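# Stand up a magnet-latched gift box and open its lid

## Task

A closed gift box is lying on one of its sides on the table. Turn it so it rests on its bottom, then open it so the lid is roughly upright or tilted back beyond upright. Concealed magnets keep the lid's flap closed, so it takes some force to free.

## Robot and tools

Robot: two arms, left_arm and right_arm, each ending in an identical five-finger right hand, so the hands are not mirror images. The left arm's base is near y = +0.57 m and the right arm's near y = -0.80 m. A camera stand sits behind the arms.

Scene frame: origin at table-top height, midway between the arms. +x points out over the table, +z up, and left_arm is on the +y side. Image left and right do not match arm names. Positions are in metres, orientations are quaternions (w, x, y, z), and velocities are in m/s and rad/s.

Hand point: a spot 0.05 m in front of the palm and 0.15 m out from the wrist flange. Its +z runs along the straightened fingers, +y points out of the palm, and +x runs across the palm away from the thumb. Straight fingertips reach 0.06 to 0.07 m past the point and sit 0.06 m behind it along -y. A bracket on the little-finger side of the wrist can strike objects. With the palm level, the wrist may hang lower than the hand and touch the table first.

Row layout: every motion row has 28 numbers, each from -1 to 1. The first 14 are the left arm, the last 14 the right arm. Each half is ordered: dx, dy, dz, rx, ry, rz; then little, ring, middle, index, thumb_bend, thumb_turn; then force_limit, speed.

Pose numbers are offsets, not poses. They are measured along scene axes from that arm's current Hand target, as it stands when the action or move starts. Scale: 1.0 = 0.6 m for dx, dy, dz and 180 degrees for rx, ry, rz. rx, ry, rz form a single rotation vector, applied about the Hand target's position. Sending six zeros re-requests the present Hand target. Sending the same offset again moves the arm further.

Finger numbers are absolute targets. -1 means open or straight and +1 means closed. thumb_turn is -1 with the thumb beside the palm and +1 with it facing the fingers.
- force_limit runs from -1 (about 0 N) to +1 (10 N, or 15 N for the thumb motors).
- speed reaches full at +0.48. Use about -0.94 or lower for a gentle grip.
- There is no "no change" value. To keep a hand as it is, repeat its last sent eight numbers. If nothing has been sent yet, use its hand_measured, hand_force_limit and hand_speed.
- With the thumb turned in, objects about 0.035 to 0.065 m thick, or handles down to about 0.025 m, can be held.

Tools:
- execute_actions(actions, cameras): actions is a list of actions. Each action is up to 15 rows of 28 numbers, one row per 1/30 s; the last row is held if fewer are given. Every row counts from the action's starting Hand target. An empty list returns images. cameras is a list of names, ["all"], or [].
- move(target, speed, blend, stop_force, zero, blocking, cameras): target is one 28-number row, or a list of up to 15 rows. All rows are offsets from the same starting Hand targets, not from each other. The path is straight and the arms do not avoid obstacles.
  - speed: 0.002 to 3.2 m/s, default 0.25.
  - blend: corner rounding in metres.
  - stop_force: 4 to 120 N, shared by both arms. It ends an arm's path when the push against its motion reaches that value. It is unreliable when the hand also rotates, and should be omitted when backing off a contact.
  - zero: sets whether stop_force is re-zeroed before the move.
  - blocking=false returns early; it cannot be combined with stop_force.
  - Paths are capped at 10 s. Avoid paths that pass near an arm's own base.
- wait(seconds 0 to 10, cameras): lets the scene run.
- stop(cameras): brakes a running move.
- zoom_image(camera, region [x0, y0, x1, y1] in pixels, up to 504 by 504): camera is one of cam_high, cam_low, cam_left_wrist, cam_right_wrist, each 672x504.
- show_instructions(): shows the reference images.
- zero_wrist_force(arm): zeroes left_arm or right_arm's wrist sensor.
- finished_scene(scene): takes the current scene's number and ends the scene for good.

Results: Each result gives per-arm end_effector_position and quat, velocities, and Hand target (the last commanded pose after clipping). The hand often stops short of the Hand target. Also given: joint positions and torques, and wrist force and torque along the hand's own axes, plus a peak line. Hand data come per motor, in row order:
- hand_measured: positions.
- hand_stopped_by: moving, target, force, stalled or fault.
- hand_load_n: positive means the finger is being pushed open; near 0 means the grip is lost.

A move adds a "move:" line giving its ending (done, off_target, moving, held, fault) and any limits (paced, held). Neither done nor off_target proves there is no contact. MOTOR HOT warns that a motor is overheating.

Limits and hazards:
- Commanded rotation is clipped to 32 degrees from the measured orientation per step.
- The arms are stiff. A target even slightly beyond a firm contact can cause a fault, which freezes that arm for 10 s. Faults come from about 150 N of outside force or from joint torque limits (wrist joints 51.3 N m).
- A clearance check blocks arm-to-arm approach, except finger to finger. Any collision or squeeze between the arms can ruin the attempt.
- Do not let the box fall, drop it from height, fling it, or leave it off the table.
- Avoid slams and hard pushes, and too much force on the fingers.
- Stretched arms or long heavy holds heat the motors and can trigger a lengthy brake stop.

Each tool is called after ">>>" in YAML: its name, and indented under it one key for each argument.

Reference images:

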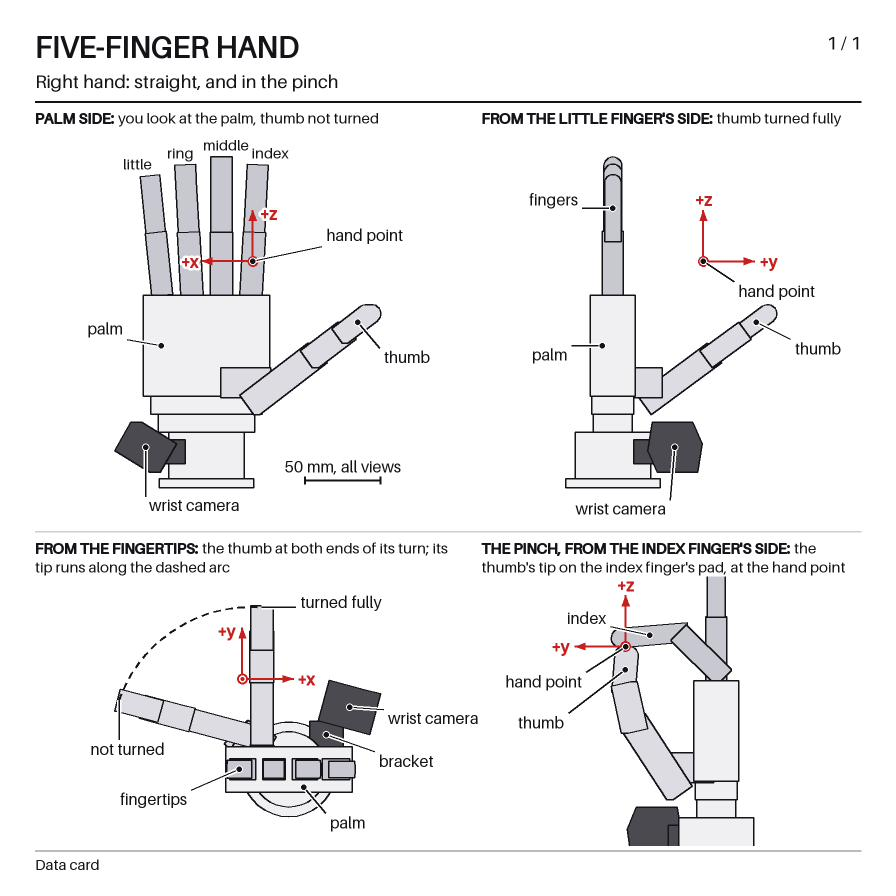

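## Session

>>> execute_actions:
  actions: []

Scene clock: 0.00 s.
left_arm: end_effector_position=(-0.1335, +1.0303, +0.6661) hand_measured=(-1.000, -1.000, -1.000, -1.000, -1.000, -1.000) hand_load_n=(+0.0, +0.0, +0.0, +0.0, +0.0, +0.0) hand_stopped_by=(target, target, target, target, target, target) hand_force_limit=0.00 hand_speed=-0.80 end_effector_quat_wxyz=(+0.033, +0.728, -0.684, -0.018) | right_arm: end_effector_position=(+0.0624, -1.2564, +0.6598) hand_measured=(-1.000, -1.000, -1.000, -1.000, -1.000, -1.000) hand_load_n=(+0.0, +0.0, +0.0, +0.0, +0.0, +0.0) hand_stopped_by=(target, target, target, target, target, target) hand_force_limit=0.00 hand_speed=-0.80 end_effector_quat_wxyz=(+0.003, +0.774, +0.631, -0.057)
Joint positions: left_arm=[1.257 -1.634 1.432 1.818 1.51 -1.968] | right_arm=[-1.965 -1.711 1.473 1.705 1.619 -1.766]
Joint velocities: within noise
Joint torques (N m): no reading
Wrist force (N): no reading
Wrist torque (N m): no reading
Wrist force, peak (N): no reading
Hand target: left_arm -0.1335, +1.0303, +0.6661; +0.033, +0.728, -0.684, -0.018 | right_arm +0.0624, -1.2564, +0.6598; +0.003, +0.774, +0.631, -0.057

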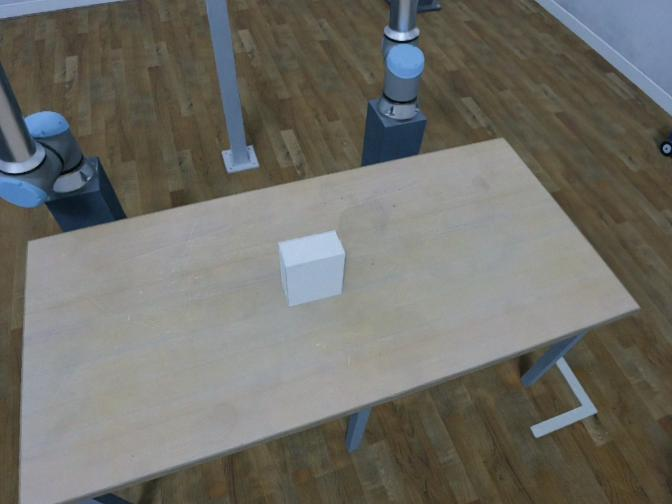

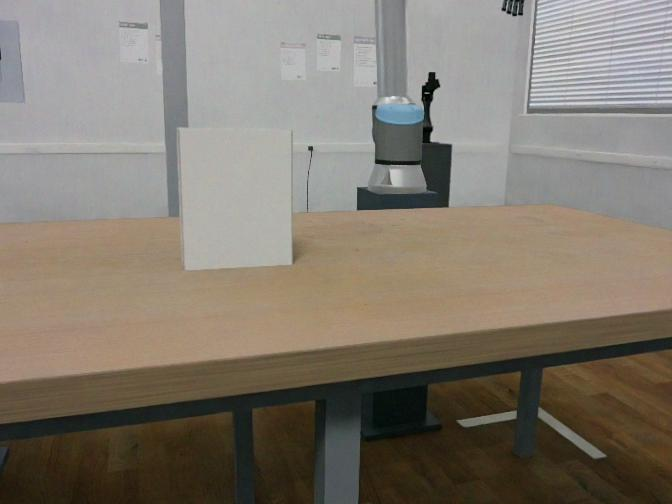

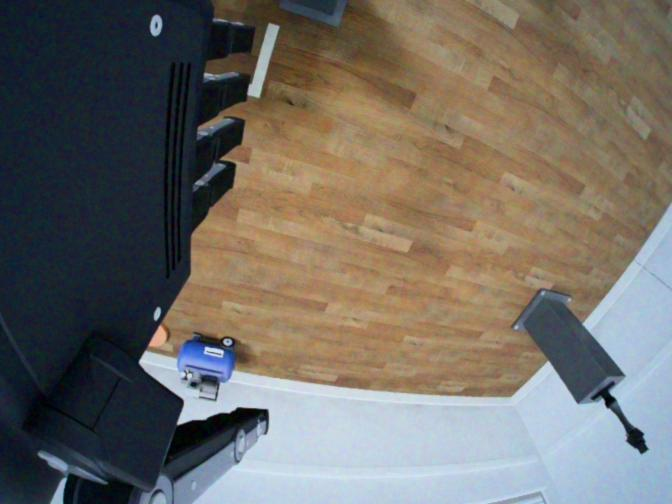

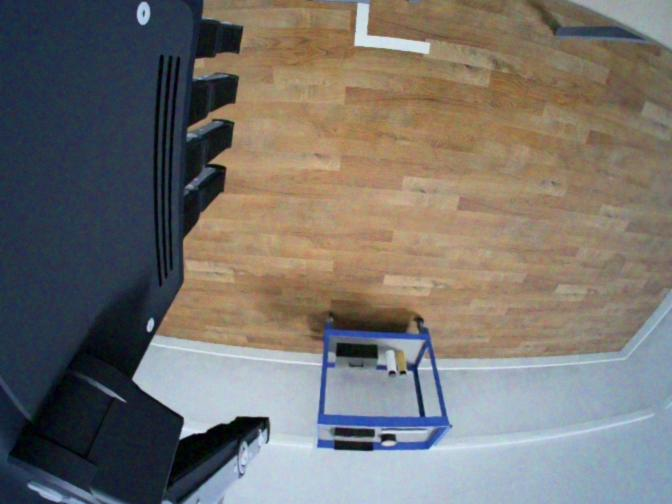

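>>> zoom_image:
  camera: "cam_high"
  region: [255, 210, 375, 320]

>>> zoom_image:
  camera: "cam_low"
  region: [160, 110, 320, 290]

Scaled by 4.200.

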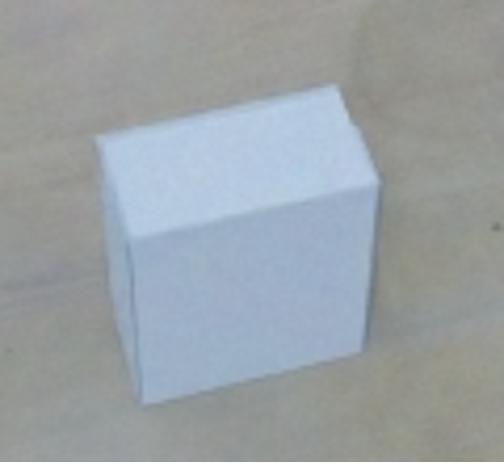

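Scaled by 2.800.

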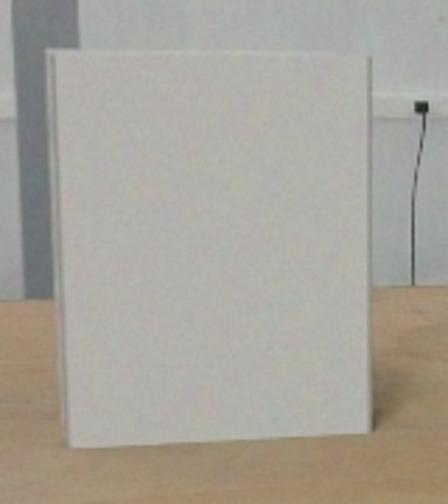

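>>> zoom_image:
  camera: "cam_high"
  region: [325, 222, 353, 300]

>>> zoom_image:
  camera: "cam_high"
  region: [272, 225, 332, 275]

>>> zoom_image:
  camera: "cam_low"
  region: [170, 120, 200, 160]

>>> zoom_image:
  camera: "cam_low"
  region: [275, 120, 305, 160]

Scaled by 6.462.

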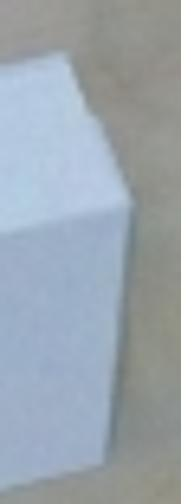

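Scaled by 8.400.

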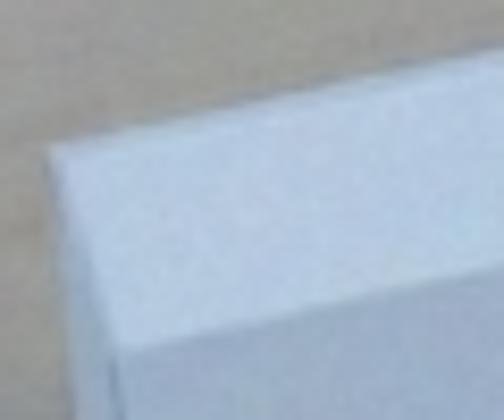

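Scaled by 12.600.

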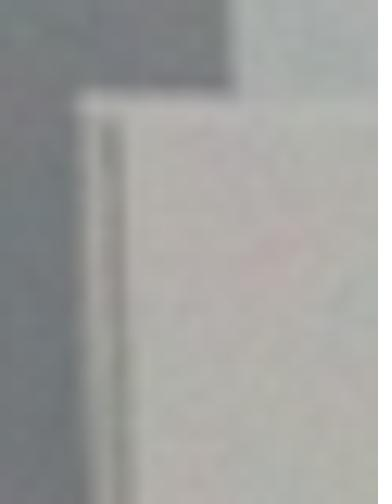

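Scaled by 12.600.

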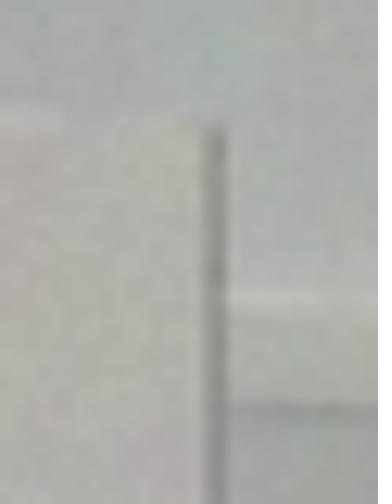

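>>> move:
  target: [0.7,-0.2,-0.1,0,0,0,-1,-1,-1,-1,-1,-1,0,-0.8,0.8,0.58,-0.05,0,0,0,-1,-1,-1,-1,-1,-1,0,-0.8]
  speed: 0.6

>>> move:
  target: [0.25,-0.25,-0.1,0,0,0,-1,-1,-1,-1,-1,-1,0,-0.8,0,0.95,-0.05,0,0,0,-1,-1,-1,-1,-1,-1,0,-0.8]
  speed: 0.6

>>> move:
  target: [0,0,0,0,0,0,-1,-1,-1,-1,-1,-1,0,-0.8,0,0.56,0,0,0,0,-1,-1,-1,-1,-1,-1,0,-0.8]
  speed: 0.6
  cameras: ["cam_right_wrist", "cam_high"]

Scene clock: 42.30 s.
left_arm: end_effector_position=(+0.2865, +0.9103, +0.6061) hand_measured=(-1.000, -1.000, -1.000, -1.000, -1.000, -1.000) hand_load_n=(+0.0, +0.0, +0.0, +0.0, +0.0, +0.0) hand_stopped_by=(target, target, target, target, target, target) hand_force_limit=0.00 hand_speed=-0.80 end_effector_quat_wxyz=(+0.033, +0.728, -0.684, -0.018) | right_arm: end_effector_position=(+0.5423, -0.9085, +0.6298) hand_measured=(-1.000, -1.000, -1.000, -1.000, -1.000, -1.000) hand_load_n=(+0.0, +0.0, +0.0, +0.0, +0.0, +0.0) hand_stopped_by=(target, target, target, target, target, target) hand_force_limit=0.00 hand_speed=-0.80 end_effector_quat_wxyz=(+0.003, +0.774, +0.631, -0.057)
Joint positions: left_arm=[0.348 -1.541 1.453 1.734 1.569 -2.875] | right_arm=[-0.433 -1.521 1.377 1.759 1.677 -0.229]
Joint torques (N m): left_arm=[-6.79 -32.61 -28.57 5.78 -0.8 -0.64] | right_arm=[11.58 -26.53 -46.57 1.9 -0.75 2.58]
Wrist force (N): left_arm=[0.2 0.0 -0.1] | right_arm=[0.1 -0.6 0.0]
Wrist torque (N m): left_arm=[-0.02 -0.03 -0.13] | right_arm=[-0.14 -0.02 0.02]
Wrist force, peak (N): left_arm=[1.2 -2.1 0.2] | right_arm=[-2.3 -2.5 0.1]
Hand target: left_arm +0.2865, +0.9103, +0.6061; +0.033, +0.728, -0.684, -0.018 | right_arm +0.5424, -0.9084, +0.6298; +0.003, +0.774, +0.631, -0.057
Off the commanded pose: left_arm 0.000 m, 0 deg | right_arm 0.000 m, 0 deg.
move: done

Scene clock: 43.90 s.
left_arm: end_effector_position=(+0.4365, +0.7603, +0.5461) hand_measured=(-1.000, -1.000, -1.000, -1.000, -1.000, -1.000) hand_load_n=(+0.0, +0.0, +0.0, +0.0, +0.0, +0.0) hand_stopped_by=(target, target, target, target, target, target) hand_force_limit=0.00 hand_speed=-0.80 end_effector_quat_wxyz=(+0.033, +0.728, -0.684, -0.018) | right_arm: end_effector_position=(+0.5424, -0.3385, +0.5998) hand_measured=(-1.000, -1.000, -1.000, -1.000, -1.000, -1.000) hand_load_n=(+0.0, +0.0, +0.0, +0.0, +0.0, +0.0) hand_stopped_by=(target, target, target, target, target, target) hand_force_limit=0.00 hand_speed=-0.80 end_effector_quat_wxyz=(+0.003, +0.774, +0.631, -0.057)
Joint positions: left_arm=[0.004 -1.436 1.444 1.635 1.594 -3.218] | right_arm=[0.567 -1.121 0.937 1.867 1.591 0.77]
Joint torques (N m): left_arm=[13.25 -56.38 -29.42 5.74 -0.29 1.73] | right_arm=[10.41 -54.97 -48.97 2.81 2.31 1.19]
Wrist force (N): left_arm=[0.5 -0.1 -0.2] | right_arm=[0.0 -0.5 -0.3]
Wrist torque (N m): left_arm=[-0.01 -0.06 -0.04] | right_arm=[-0.08 -0.05 0.05]
Wrist force, peak (N): left_arm=[1.3 -0.9 0.5] | right_arm=[3.3 -1.4 -0.2]
Hand target: left_arm +0.4365, +0.7603, +0.5461; +0.033, +0.728, -0.684, -0.018 | right_arm +0.5424, -0.3384, +0.5998; +0.003, +0.774, +0.631, -0.057
Off the commanded pose: left_arm 0.000 m, 0 deg | right_arm 0.000 m, 0 deg.
move: done

Scene clock: 45.17 s.
left_arm: end_effector_position=(+0.4365, +0.7603, +0.5461) hand_measured=(-1.000, -1.000, -1.000, -1.000, -1.000, -1.000) hand_load_n=(+0.0, +0.0, +0.0, +0.0, +0.0, +0.0) hand_stopped_by=(target, target, target, target, target, target) hand_force_limit=0.00 hand_speed=-0.80 end_effector_quat_wxyz=(+0.033, +0.728, -0.684, -0.018) | right_arm: end_effector_position=(+0.5411, -0.0046, +0.5981) hand_measured=(-1.000, -1.000, -1.000, -1.000, -1.000, -1.000) hand_load_n=(+0.0, +0.0, +0.0, +0.0, +0.0, +0.0) hand_stopped_by=(target, target, target, target, target, target) hand_force_limit=0.00 hand_speed=-0.80 end_effector_quat_wxyz=(-0.043, +0.720, +0.671, +0.174)
Joint positions: left_arm=[0.004 -1.436 1.444 1.635 1.594 -3.218] | right_arm=[0.857 -0.641 0.035 1.82 1.522 0.934]
Joint torques (N m): left_arm=[14.69 -56.96 -28.92 5.84 -0.94 1.37] | right_arm=[-7.06 -93.69 -27.58 0.64 -1.69 -2.43]
Wrist force (N): left_arm=[0.2 -0.3 0.3] | right_arm=[0.2 -0.1 -0.2]
Wrist torque (N m): left_arm=[-0.07 -0.03 -0.07] | right_arm=[0.00 -0.03 0.05]
Wrist force, peak (N): left_arm=[0.6 0.0 0.2] | right_arm=[4.0 1.8 3.0]
Hand target: left_arm +0.4365, +0.7603, +0.5461; +0.033, +0.728, -0.684, -0.018 | right_arm +0.5424, -0.0024, +0.5998; +0.003, +0.774, +0.631, -0.057
Off the commanded pose: left_arm 0.000 m, 0 deg | right_arm 0.003 m, 28 deg.
elbow stopped short (right arm): the move would have taken joint 3 (elbow) straighter than the controller allows.
elbow read too straight (right arm): the controller reads joint 3 (elbow) straighter than it allows; while it does, the hand can move without a command.
move: off_target (right_arm)
camera_calibration:
cam_right_wrist: T_world_to_cam=[[0.949962, 0.133874, 0.282224, -0.688765], [0.0591848, -0.964279, 0.258193, -0.184703], [0.306707, -0.22857, -0.923951, 0.504823], [0, 0, 0, 1]] pos_world=[0.510399, 0.0294901, 0.708507]
Images, in order (width x height): cam_high 672x504, cam_right_wrist 672x504.

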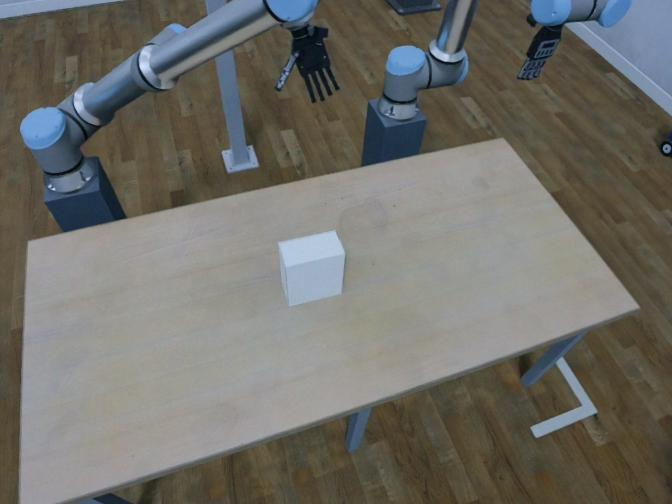

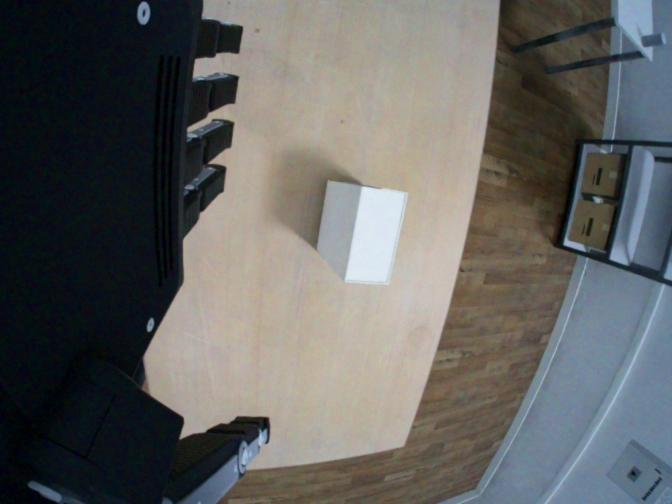

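>>> zoom_image:
  camera: "cam_right_wrist"
  region: [305, 170, 425, 295]

>>> zoom_image:
  camera: "cam_right_wrist"
  region: [345, 175, 415, 225]

Scaled by 4.032 from the camera's 672x504 image, which has a finer 960x720 frame.

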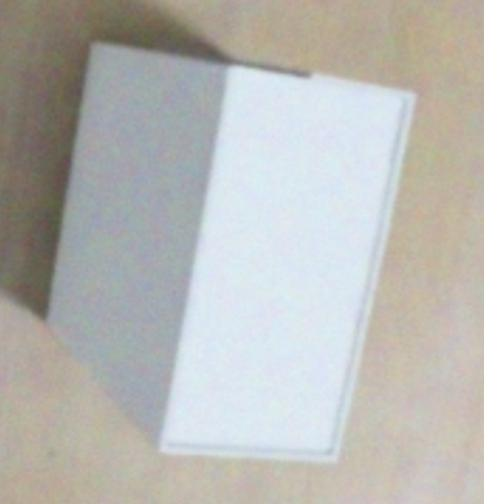

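Scaled by 7.200 from the camera's 672x504 image, which has a finer 960x720 frame.

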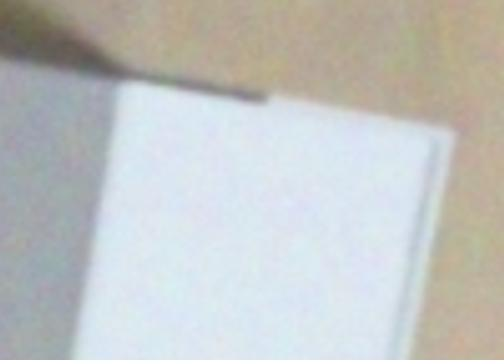

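>>> move:
  target: [0.439,-0.684,-0.41,0,0,0,-1,-1,-1,-1,-1,-1,0,-0.8,0.096,-0.188,-0.45,0.027,-0.024,0.055,-0.5,-0.5,-0.5,-0.5,-1,-1,0.2,-0.3]
  speed: 0.5

>>> move:
  target:
    - [0.18,-0.25,-0.083,0,0,0,-1,-1,-1,-1,-1,-1,0,-0.8,0.1,0,-0.1167,0,0,0,-0.5,-0.5,-0.5,-0.5,-1,-1,0.2,-0.3]
    - [0.18,-0.658,-0.083,0,0,0,-1,-1,-1,-1,-1,-1,0,-0.8,0.15,0,-0.155,0,0,0,-0.5,-0.5,-0.5,-0.5,-1,-1,0.2,-0.3]
  speed: 0.3
  blend: 0.03
  cameras: ["all"]

Scene clock: 127.20 s.
left_arm: end_effector_position=(+0.6998, +0.3499, +0.3001) hand_measured=(-1.000, -1.000, -1.000, -1.000, -1.000, -1.000) hand_load_n=(+0.0, +0.5, +0.0, +0.0, +0.0, +0.0) hand_stopped_by=(target, target, target, target, target, target) hand_force_limit=0.00 hand_speed=-0.80 end_effector_quat_wxyz=(+0.033, +0.728, -0.684, -0.018) | right_arm: end_effector_position=(+0.6001, -0.1152, +0.3297) hand_measured=(-0.500, -0.500, -0.500, -0.500, -1.000, -1.000) hand_load_n=(+0.0, +0.0, +0.0, +0.0, +0.0, +0.0) hand_stopped_by=(target, target, target, target, target, target) hand_force_limit=0.20 hand_speed=-0.30 end_effector_quat_wxyz=(-0.001, +0.718, +0.696, -0.001)
Joint positions: left_arm=[-0.487 -0.903 1.118 1.408 1.625 -3.709] | right_arm=[0.738 -0.794 0.859 1.507 1.569 0.767]
Joint torques (N m): left_arm=[4.15 -79.38 -41.91 1.27 1.05 1.2] | right_arm=[9.64 -109.29 -41.66 6.96 -1.44 3.29]
Wrist force (N): left_arm=[0.0 -0.3 -0.4] | right_arm=[-0.3 -0.4 0.3]
Wrist torque (N m): left_arm=[-0.03 0.04 -0.10] | right_arm=[-0.09 -0.01 -0.12]
Wrist force, peak (N): left_arm=[2.6 -1.6 1.4] | right_arm=[1.0 -0.4 -1.8]
Hand target: left_arm +0.6999, +0.3499, +0.3001; +0.033, +0.728, -0.684, -0.018 | right_arm +0.6000, -0.1152, +0.3298; -0.001, +0.718, +0.696, -0.001
Off the commanded pose: left_arm 0.000 m, 0 deg | right_arm 0.000 m, 0 deg.
move: done

Scene clock: 128.33 s.
left_arm: end_effector_position=(+0.8015, +0.1991, +0.2516) hand_measured=(-1.000, -1.000, -1.000, -1.000, -1.000, -1.000) hand_load_n=(+0.0, +0.0, +0.0, +0.0, +0.0, +0.0) hand_stopped_by=(target, target, target, target, target, target) hand_force_limit=0.00 hand_speed=-0.80 end_effector_quat_wxyz=(+0.032, +0.728, -0.684, -0.016) | right_arm: end_effector_position=(+0.6661, -0.1152, +0.2551) hand_measured=(-0.500, -0.500, -0.500, -0.500, -1.000, -1.000) hand_load_n=(+0.0, +0.0, +0.0, +0.0, +0.0, +0.0) hand_stopped_by=(target, target, target, target, target, target) hand_force_limit=0.20 hand_speed=-0.30 end_effector_quat_wxyz=(-0.001, +0.718, +0.696, -0.001)
Joint positions: left_arm=[-0.572 -0.569 0.601 1.582 1.629 -3.794] | right_arm=[0.69 -0.688 0.8 1.46 1.569 0.719]
Joint torques (N m): left_arm=[6.96 -98.06 -50.26 1.82 -0.93 2.02] | right_arm=[11.19 -112.36 -34.34 7.06 1.64 0.92]
Wrist force (N): left_arm=[-0.2 -0.3 0.1] | right_arm=[-0.1 -0.1 -0.1]
Wrist torque (N m): left_arm=[-0.06 0.04 0.05] | right_arm=[0.04 -0.03 -0.03]
Wrist force, peak (N): left_arm=[13.1 -1.3 2.3] | right_arm=[0.0 -1.6 -1.0]
Hand target: left_arm +0.8016, +0.1990, +0.2514; +0.032, +0.728, -0.684, -0.016 (not the last commanded pose) | right_arm +0.6659, -0.1152, +0.2552; -0.001, +0.718, +0.696, -0.001 (not the last commanded pose)
Off the commanded pose: left_arm 0.244 m, 0 deg | right_arm 0.030 m, 0 deg.
move: held (left_arm; a check stopped the path), off_target (right_arm; braked when a check withheld steps of left_arm); path passed 0 of 2 targets; limits=held
pose unreachable (left arm): on one or more control steps of this call, first in action 0 (counted from 0), this arm could not follow its commanded pose, so it was not sent that pose on those steps. It may still have moved: this result reports where it is.
cause: moving toward the commanded pose would bring a part of the arm too close to another arm (a part of this arm just beyond joint 3 (elbow) and a part of the right arm just beyond its joint 4 (wrist 1), along the way the arms are being sent, or toward where that arm still pushes).
camera_calibration:
cam_left_wrist: T_world_to_cam=[[-0.942931, -0.320257, 0.091191, 0.795021], [-0.227043, 0.818674, 0.527469, -0.108392], [-0.243582, 0.476663, -0.844666, 0.431241], [0, 0, 0, 1]] pos_world=[0.830083, 0.137793, 0.348929]
cam_right_wrist: T_world_to_cam=[[0.974046, 0.222752, 0.0401933, -0.639899], [0.171017, -0.840566, 0.514005, -0.33561], [0.148281, -0.493791, -0.856845, 0.182078], [0, 0, 0, 1]] pos_world=[0.653688, -0.0496552, 0.354237]

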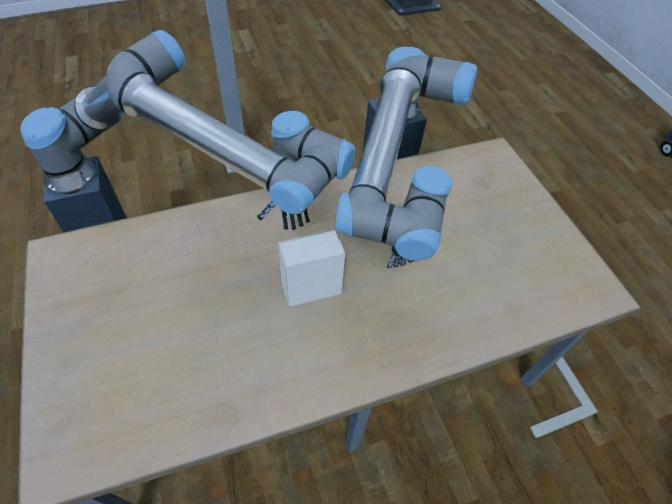

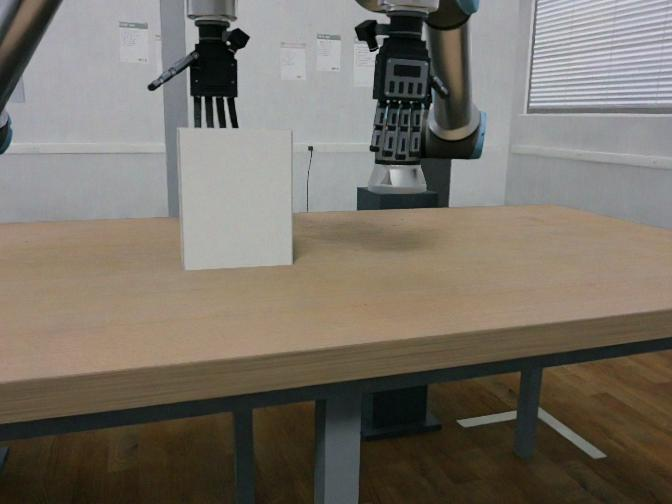

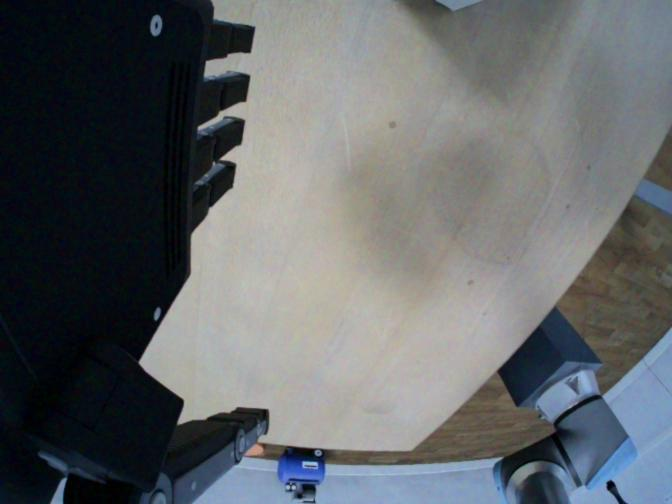

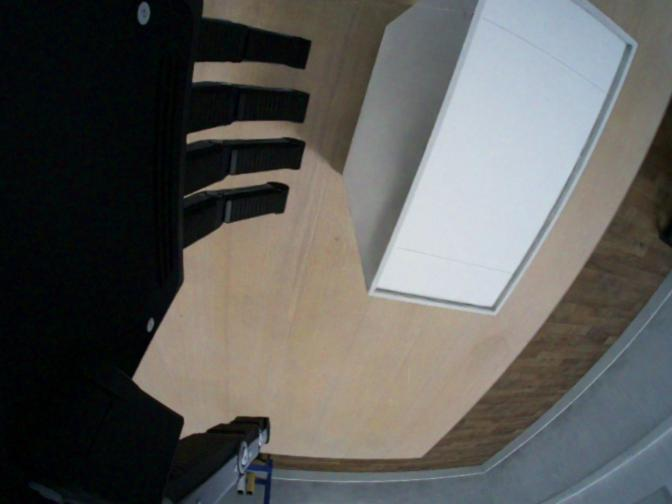

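>>> zoom_image:
  camera: "cam_right_wrist"
  region: [440, 0, 650, 110]

>>> zoom_image:
  camera: "cam_right_wrist"
  region: [340, 230, 520, 330]

>>> zoom_image:
  camera: "cam_high"
  region: [262, 215, 362, 315]

Scaled by 2.400 from the camera's 672x504 image, which has a finer 960x720 frame.

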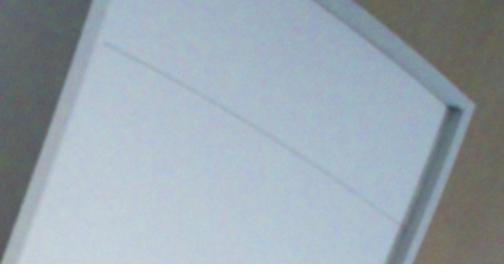

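Scaled by 2.800 from the camera's 672x504 image, which has a finer 960x720 frame.

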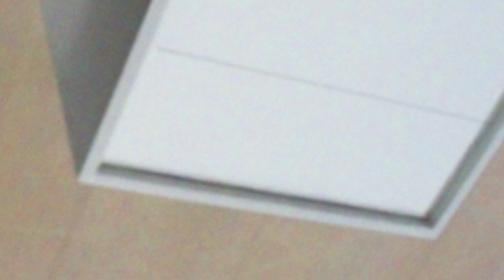

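Scaled by 5.040.

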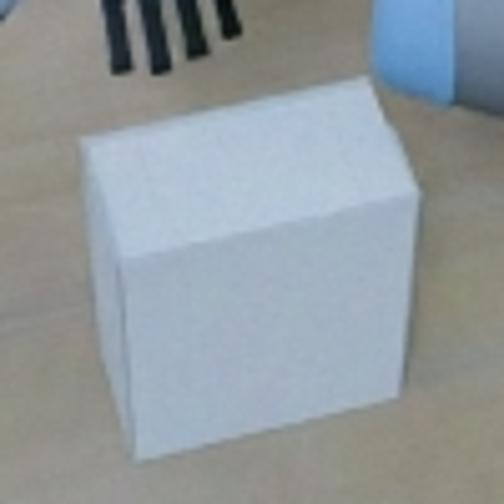

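>>> move:
  target:
    - [0.014,-0.082,-0.002,-0.3267,-0.03,-0.0065,-1,-1,-1,-1,-1,-1,0,-0.8,0.03,0.025,0,0,0,0,-0.5,-0.5,-0.5,-0.5,-1,-1,0.2,-0.3]
    - [0.006,-0.382,-0.069,-0.3267,-0.03,-0.0065,-1,-1,-1,-1,-1,-1,0,-0.8,0.062,0.025,-0.034,0,0,0,-0.5,-0.5,-0.5,-0.5,-1,-1,0.2,-0.3]
  speed: 0.3
  blend: 0.02
  cameras: ["all"]

Scene clock: 160.23 s.
left_arm: end_effector_position=(+0.8056, +0.0172, +0.2207) hand_measured=(-1.000, -1.000, -1.000, -1.000, -1.000, -1.000) hand_load_n=(+0.0, +0.5, +0.0, +0.0, +0.0, +0.0) hand_stopped_by=(target, target, target, target, target, target) hand_force_limit=0.00 hand_speed=-0.80 end_effector_quat_wxyz=(+0.354, +0.612, -0.612, +0.354) | right_arm: end_effector_position=(+0.7031, -0.1002, +0.2348) hand_measured=(-0.500, -0.500, -0.500, -0.500, -1.000, -1.000) hand_load_n=(+0.0, +0.0, +0.5, +0.0, +0.0, +0.0) hand_stopped_by=(target, target, target, target, target, target) hand_force_limit=0.20 hand_speed=-0.30 end_effector_quat_wxyz=(-0.001, +0.718, +0.696, -0.001)
Joint positions: left_arm=[-0.532 -0.709 0.948 0.592 2.403 -4.032] | right_arm=[0.678 -0.596 0.664 1.504 1.569 0.706]
Joint torques (N m): left_arm=[0.93 -108.55 -29.07 3.91 3.42 2.26] | right_arm=[11.13 -119.17 -33.89 4.1 1.52 0.07]
Wrist force (N): left_arm=[0.6 -0.9 0.1] | right_arm=[0.1 -0.4 0.6]
Wrist torque (N m): left_arm=[-0.16 -0.03 0.14] | right_arm=[-0.03 -0.05 -0.04]
Wrist force, peak (N): left_arm=[5.6 4.4 16.6] | right_arm=[0.1 -0.1 0.9]
Hand target: left_arm +0.8055, +0.0172, +0.2207; +0.354, +0.612, -0.612, +0.354 (not the last commanded pose) | right_arm +0.7029, -0.1002, +0.2350; -0.001, +0.718, +0.696, -0.001
Off the commanded pose: left_arm 0.049 m, 0 deg | right_arm 0.000 m, 0 deg.
move: held (left_arm; a check stopped the path); path passed 1 of 2 targets; limits=held
pose unreachable (left arm): on one or more control steps of this call, first in action 0 (counted from 0), this arm could not follow its commanded pose, so it was not sent that pose on those steps. It may still have moved: this result reports where it is.
cause: moving toward the commanded pose would bring a part of the arm too close to another arm (a part of this arm just beyond joint 3 (elbow) and a part of the right arm just beyond its joint 4 (wrist 1), along the way the arms are being sent, or toward where that arm still pushes).
camera_calibration:
cam_left_wrist: T_world_to_cam=[[-0.964876, -0.113311, 0.237013, 0.725364], [-0.211957, 0.868791, -0.447522, 0.259878], [-0.155206, -0.48204, -0.862293, 0.442059], [0, 0, 0, 1]] pos_world=[0.823579, 0.0695018, 0.325565]
cam_right_wrist: T_world_to_cam=[[0.974046, 0.222754, 0.0401979, -0.678469], [0.171008, -0.840541, 0.51405, -0.318954], [0.148295, -0.493834, -0.856818, 0.166669], [0, 0, 0, 1]] pos_world=[0.690688, -0.0346551, 0.334037]

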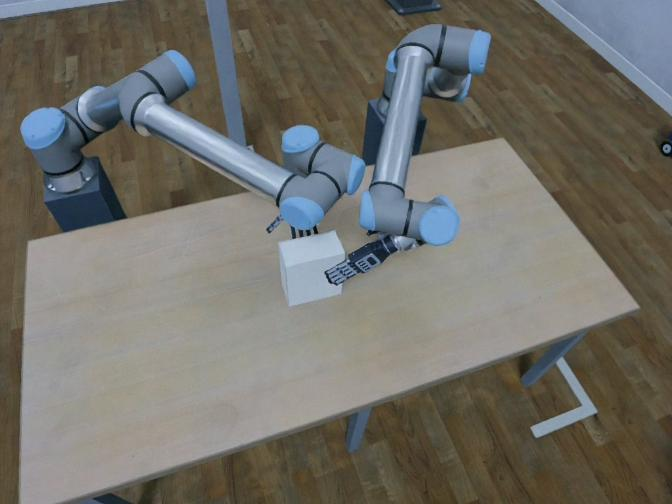

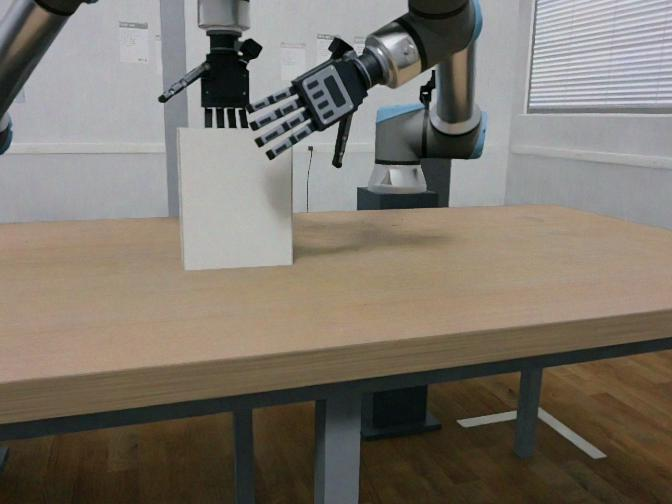

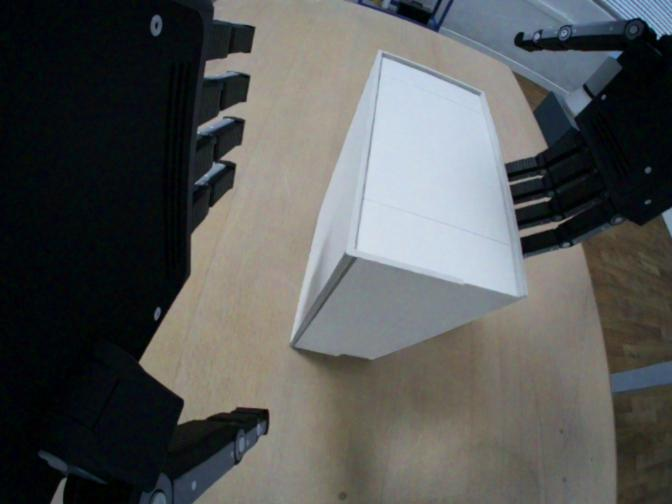

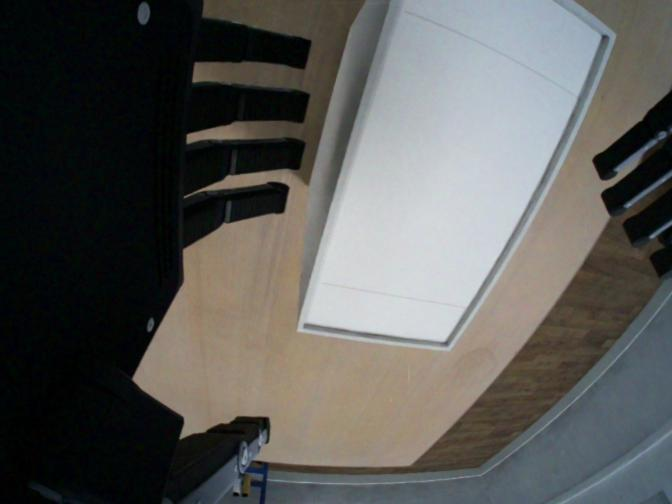

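>>> move:
  target:
    - [0,0,0,-0.1,0,0,-1,-1,-1,-1,-1,-1,0,-0.8,0,-0.067,0,0,0,0,-0.5,-0.5,-0.5,-0.5,-1,-1,0.2,-0.3]
    - [0,-0.067,-0.03,-0.1,0,0,-1,-1,-1,-1,-1,-1,0,-0.8,0,-0.067,0,0,0,0,-0.5,-0.5,-0.5,-0.5,-1,-1,0.2,-0.3]
  speed: 0.25
  blend: 0.01

Scene clock: 168.10 s.
left_arm: end_effector_position=(+0.8055, -0.0230, +0.2028) hand_measured=(-1.000, -1.000, -1.000, -1.000, -1.000, -1.000) hand_load_n=(+0.0, +0.0, +0.0, +0.0, +0.0, -0.5) hand_stopped_by=(target, target, target, target, target, target) hand_force_limit=0.00 hand_speed=-0.80 end_effector_quat_wxyz=(+0.446, +0.549, -0.549, +0.446) | right_arm: end_effector_position=(+0.7029, -0.1404, +0.2350) hand_measured=(-0.500, -0.500, -0.500, -0.500, -1.000, -1.000) hand_load_n=(+0.0, +0.0, +0.5, +0.0, +0.0, +0.0) hand_stopped_by=(target, target, target, target, target, target) hand_force_limit=0.20 hand_speed=-0.30 end_effector_quat_wxyz=(-0.001, +0.718, +0.696, -0.001)
Joint positions: left_arm=[-0.534 -0.752 1.14 -0.008 2.556 -4.391] | right_arm=[0.644 -0.67 0.802 1.44 1.569 0.673]
Joint torques (N m): left_arm=[-4.57 -93.71 -29.85 0.72 0.68 1.82] | right_arm=[10.35 -80.91 -44.92 7.1 -0.55 3.23]
Wrist force (N): left_arm=[1.1 -0.9 0.5] | right_arm=[0.0 0.1 -0.1]
Wrist torque (N m): left_arm=[-0.17 -0.10 0.11] | right_arm=[0.08 -0.08 -0.01]
Wrist force, peak (N): left_arm=[0.3 -0.4 3.3] | right_arm=[0.8 -0.7 0.5]
Hand target: left_arm +0.8055, -0.0230, +0.2027; +0.446, +0.549, -0.549, +0.446 | right_arm +0.7029, -0.1404, +0.2350; -0.001, +0.718, +0.696, -0.001
Off the commanded pose: left_arm 0.000 m, 0 deg | right_arm 0.000 m, 0 deg.
move: done

>>> move:
  target:
    - [-0.084,0,0,0,0,0,-1,-1,-1,-1,-1,-1,0,-0.8,0,0,0,0,0,0,-0.5,-0.5,-0.5,-0.5,-1,-1,0.2,-0.3]
    - [-0.164,0,0,0,0,0,-1,-1,-1,-1,-1,-1,0,-0.8,-0.0467,0,-0.006,0,0,0,-0.5,-0.5,-0.5,-0.5,-1,-1,0.2,-0.3]
    - [-0.2325,0,0,0,0,0,-1,-1,-1,-1,-1,-1,0,-0.8,-0.0967,0,-0.0243,0,0,0,-0.5,-0.5,-0.5,-0.5,-1,-1,0.2,-0.3]
    - [-0.274,0,0,0,0,0,-1,-1,-1,-1,-1,-1,0,-0.8,-0.143,0,-0.0513,0,0,0,-0.5,-0.5,-0.5,-0.5,-1,-1,0.2,-0.3]
  speed: [0.15,0.06,0.06,0.05]
  blend: 0.005
  stop_force: 30
  cameras: ["cam_high","cam_low","cam_left_wrist","cam_right_wrist"]

Scene clock: 180.30 s.
left_arm: end_effector_position=(+0.6411, -0.0230, +0.2027) hand_measured=(-1.000, -1.000, -1.000, -1.000, -1.000, -1.000) hand_load_n=(+0.0, +0.0, +0.0, +0.0, +0.0, +0.0) hand_stopped_by=(target, target, target, target, target, target) hand_force_limit=0.00 hand_speed=-0.80 end_effector_quat_wxyz=(+0.446, +0.549, -0.549, +0.446) | right_arm: end_effector_position=(+0.6171, -0.1404, +0.2042) hand_measured=(-0.500, -0.500, -0.500, -0.500, -1.000, -1.000) hand_load_n=(+0.5, +0.0, +0.0, +0.0, +0.0, +0.0) hand_stopped_by=(target, target, target, target, target, target) hand_force_limit=0.20 hand_speed=-0.30 end_effector_quat_wxyz=(-0.001, +0.718, +0.696, -0.001)
Joint positions: left_arm=[-0.643 -0.991 1.562 -0.242 2.453 -4.455] | right_arm=[0.704 -0.771 1.042 1.301 1.569 0.732]
Joint torques (N m): left_arm=[16.03 -68.45 -48.51 2.2 2.64 1.76] | right_arm=[-7.67 -75.76 -46.31 6.75 1.12 -2.74]
Wrist force (N): left_arm=[1.0 -1.1 0.0] | right_arm=[-0.4 -0.9 0.2]
Wrist torque (N m): left_arm=[-0.17 -0.08 0.21] | right_arm=[-0.05 0.03 -0.24]
Wrist force, peak (N): left_arm=[21.3 -14.7 1.2] | right_arm=[-2.7 -13.7 -2.9]
Hand target: left_arm +0.6411, -0.0230, +0.2027; +0.446, +0.549, -0.549, +0.446 | right_arm +0.6171, -0.1404, +0.2042; -0.001, +0.718, +0.696, -0.001
Off the commanded pose: left_arm 0.000 m, 0 deg | right_arm 0.000 m, 0 deg.
move: done
camera_calibration:
cam_left_wrist: T_world_to_cam=[[-0.964861, -0.0344689, 0.260488, 0.563392], [-0.211957, 0.688011, -0.694057, 0.297722], [-0.155295, -0.724881, -0.671141, 0.337293], [0, 0, 0, 1]] pos_world=[0.659079, 0.0590808, 0.28625]
cam_right_wrist: T_world_to_cam=[[0.974059, 0.222716, 0.0400816, -0.584493], [0.171023, -0.840502, 0.514109, -0.322331], [0.148189, -0.493917, -0.856788, 0.1334], [0, 0, 0, 1]] pos_world=[0.604688, -0.074855, 0.303436]

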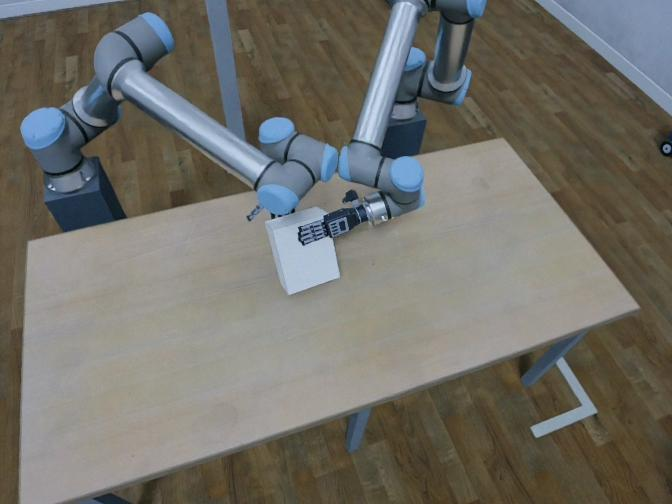

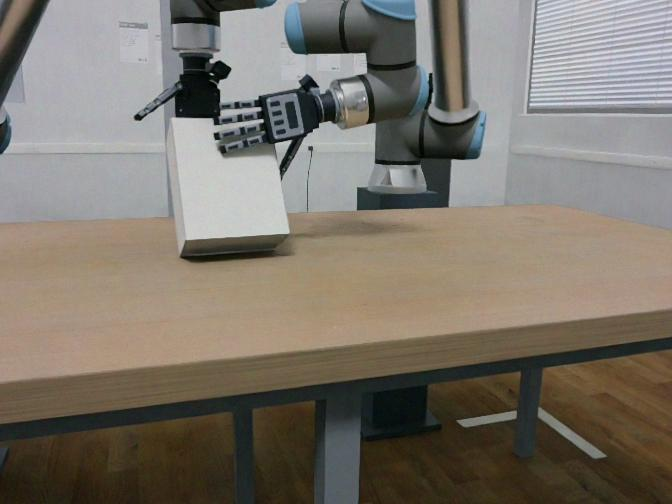

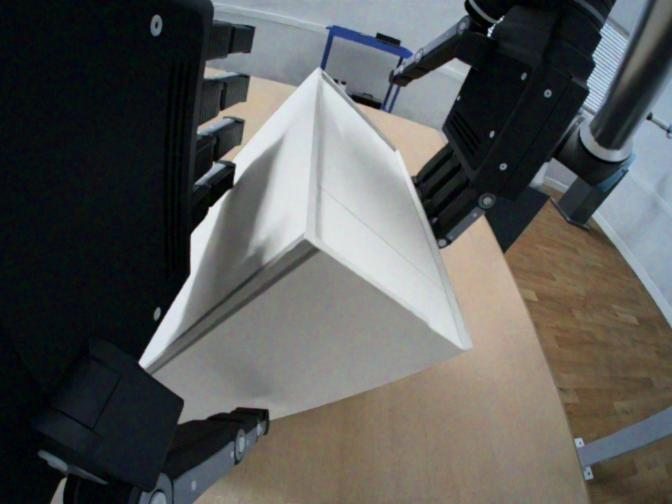

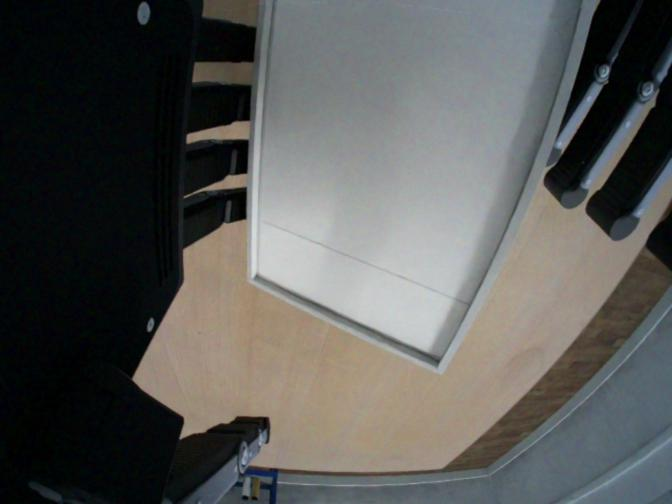

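>>> move:
  target: [-0.03,0,0,0,0,0,-1,-1,-1,-1,-1,-1,0,-0.8,0,0,0,0,0,0,-0.5,-0.5,-0.5,-0.5,-1,-1,0.2,-0.3]
  speed: 0.05
  stop_force: 12
  cameras: ["cam_right_wrist"]

Scene clock: 185.97 s.
left_arm: end_effector_position=(+0.6379, -0.0229, +0.2027) hand_measured=(-1.000, -1.000, -1.000, -1.000, -1.000, -1.000) hand_load_n=(+0.0, +0.0, +0.0, +2.0, +0.0, +0.0) hand_stopped_by=(target, target, target, target, target, target) hand_force_limit=0.00 hand_speed=-0.80 end_effector_quat_wxyz=(+0.446, +0.549, -0.549, +0.446) | right_arm: end_effector_position=(+0.6171, -0.1404, +0.2042) hand_measured=(-0.502, -0.500, -0.500, -0.500, -1.000, -1.000) hand_load_n=(+9.5, +2.5, +0.0, +0.0, -0.5, +0.0) hand_stopped_by=(target, target, target, target, target, target) hand_force_limit=0.20 hand_speed=-0.30 end_effector_quat_wxyz=(-0.001, +0.718, +0.696, -0.001)
Joint positions: left_arm=[-0.646 -0.996 1.569 -0.246 2.45 -4.456] | right_arm=[0.704 -0.771 1.042 1.301 1.569 0.732]
Joint torques (N m): left_arm=[-18.06 -89.82 -21.98 -0.17 2.38 1.87] | right_arm=[-7.64 -94.22 -47.24 -0.41 4.24 0.78]
Wrist force (N): left_arm=[0.5 -11.0 1.5] | right_arm=[0.2 -10.8 3.1]
Wrist torque (N m): left_arm=[0.37 -0.14 0.22] | right_arm=[0.21 -0.14 -0.87]
Wrist force, peak (N): left_arm=[1.9 -20.1 0.6] | right_arm=[-0.1 -21.2 5.6]
Hand target: left_arm +0.6379, -0.0230, +0.2027; +0.446, +0.549, -0.549, +0.446 (not the last commanded pose) | right_arm +0.6171, -0.1404, +0.2042; -0.001, +0.718, +0.696, -0.001
Off the commanded pose: left_arm 0.015 m, 0 deg | right_arm 0.000 m, 0 deg.
move: contact (left_arm)
camera_calibration:
cam_right_wrist: T_world_to_cam=[[0.974059, 0.222716, 0.0400816, -0.584493], [0.171023, -0.840502, 0.514109, -0.322331], [0.148189, -0.493917, -0.856788, 0.1334], [0, 0, 0, 1]] pos_world=[0.604688, -0.074855, 0.303436]
Images, in order (width x height): cam_right_wrist 672x504.

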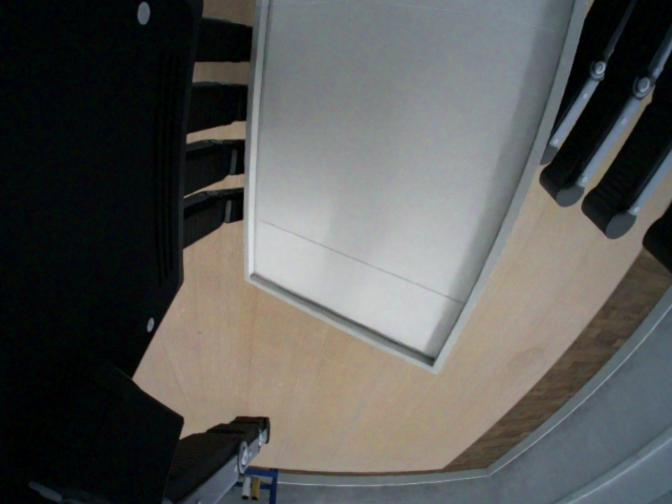

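>>> move:
  target: [0.03,0,0,0,0,0,-1,-1,-1,-1,-1,-1,0,-0.8,0,0,0,0,0,0,-0.5,-0.5,-0.5,-0.5,-1,-1,0.2,-0.3]
  speed: 0.04
  cameras: ["cam_right_wrist", "cam_low"]

Scene clock: 190.40 s.
left_arm: end_effector_position=(+0.6561, -0.0229, +0.2027) hand_measured=(-1.000, -1.000, -1.000, -1.000, -1.000, -1.000) hand_load_n=(+0.0, +0.0, +0.0, +0.0, +0.0, +0.0) hand_stopped_by=(target, target, target, target, target, target) hand_force_limit=0.00 hand_speed=-0.80 end_effector_quat_wxyz=(+0.446, +0.549, -0.549, +0.446) end_effector_velocity=(-0.003, +0.001, -0.002) end_effector_angular_velocity=(+0.001, +0.002, -0.002) | right_arm: end_effector_position=(+0.6171, -0.1404, +0.2042) hand_measured=(-0.500, -0.500, -0.500, -0.500, -1.000, -1.000) hand_load_n=(+0.5, +0.0, +0.5, +0.0, +0.0, +0.0) hand_stopped_by=(target, target, target, target, target, target) hand_force_limit=0.20 hand_speed=-0.30 end_effector_quat_wxyz=(-0.001, +0.718, +0.696, -0.001)
Joint positions: left_arm=[-0.632 -0.971 1.528 -0.224 2.464 -4.449] | right_arm=[0.704 -0.771 1.042 1.301 1.569 0.732]
Joint velocities: left_arm=[-0.001 -0.001 0.005 -0.002 0.002 0] | right_arm=[within noise]
Joint torques (N m): left_arm=[-13.71 -88.95 -26.31 -1.68 -0.61 -0.19] | right_arm=[-5.66 -103.98 -46.43 5.61 -1.16 2.77]
Wrist force (N): left_arm=[0.8 -0.8 0.2] | right_arm=[-2.4 -0.9 0.7]
Wrist torque (N m): left_arm=[-0.13 -0.05 0.00] | right_arm=[-0.10 0.29 -0.32]
Wrist force, peak (N): left_arm=[0.2 -11.2 1.4] | right_arm=[0.1 -11.2 2.9]
Hand target: left_arm +0.6559, -0.0230, +0.2027; +0.446, +0.549, -0.549, +0.446 | right_arm +0.6171, -0.1404, +0.2042; -0.001, +0.718, +0.696, -0.001
Off the commanded pose: left_arm 0.000 m, 0 deg | right_arm 0.000 m, 0 deg.
move: done
camera_calibration:
cam_right_wrist: T_world_to_cam=[[0.974064, 0.222693, 0.0400961, -0.584502], [0.170996, -0.840508, 0.514107, -0.322314], [0.148189, -0.493917, -0.856788, 0.1334], [0, 0, 0, 1]] pos_world=[0.604688, -0.074855, 0.303436]
Images, in order (width x height): cam_low 672x504, cam_right_wrist 672x504.

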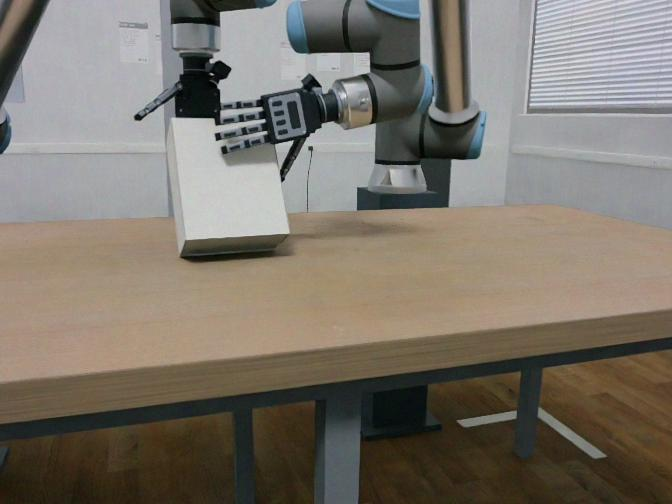

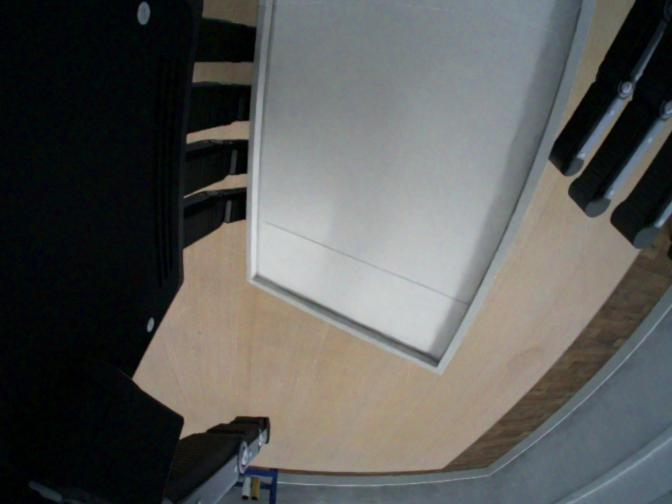

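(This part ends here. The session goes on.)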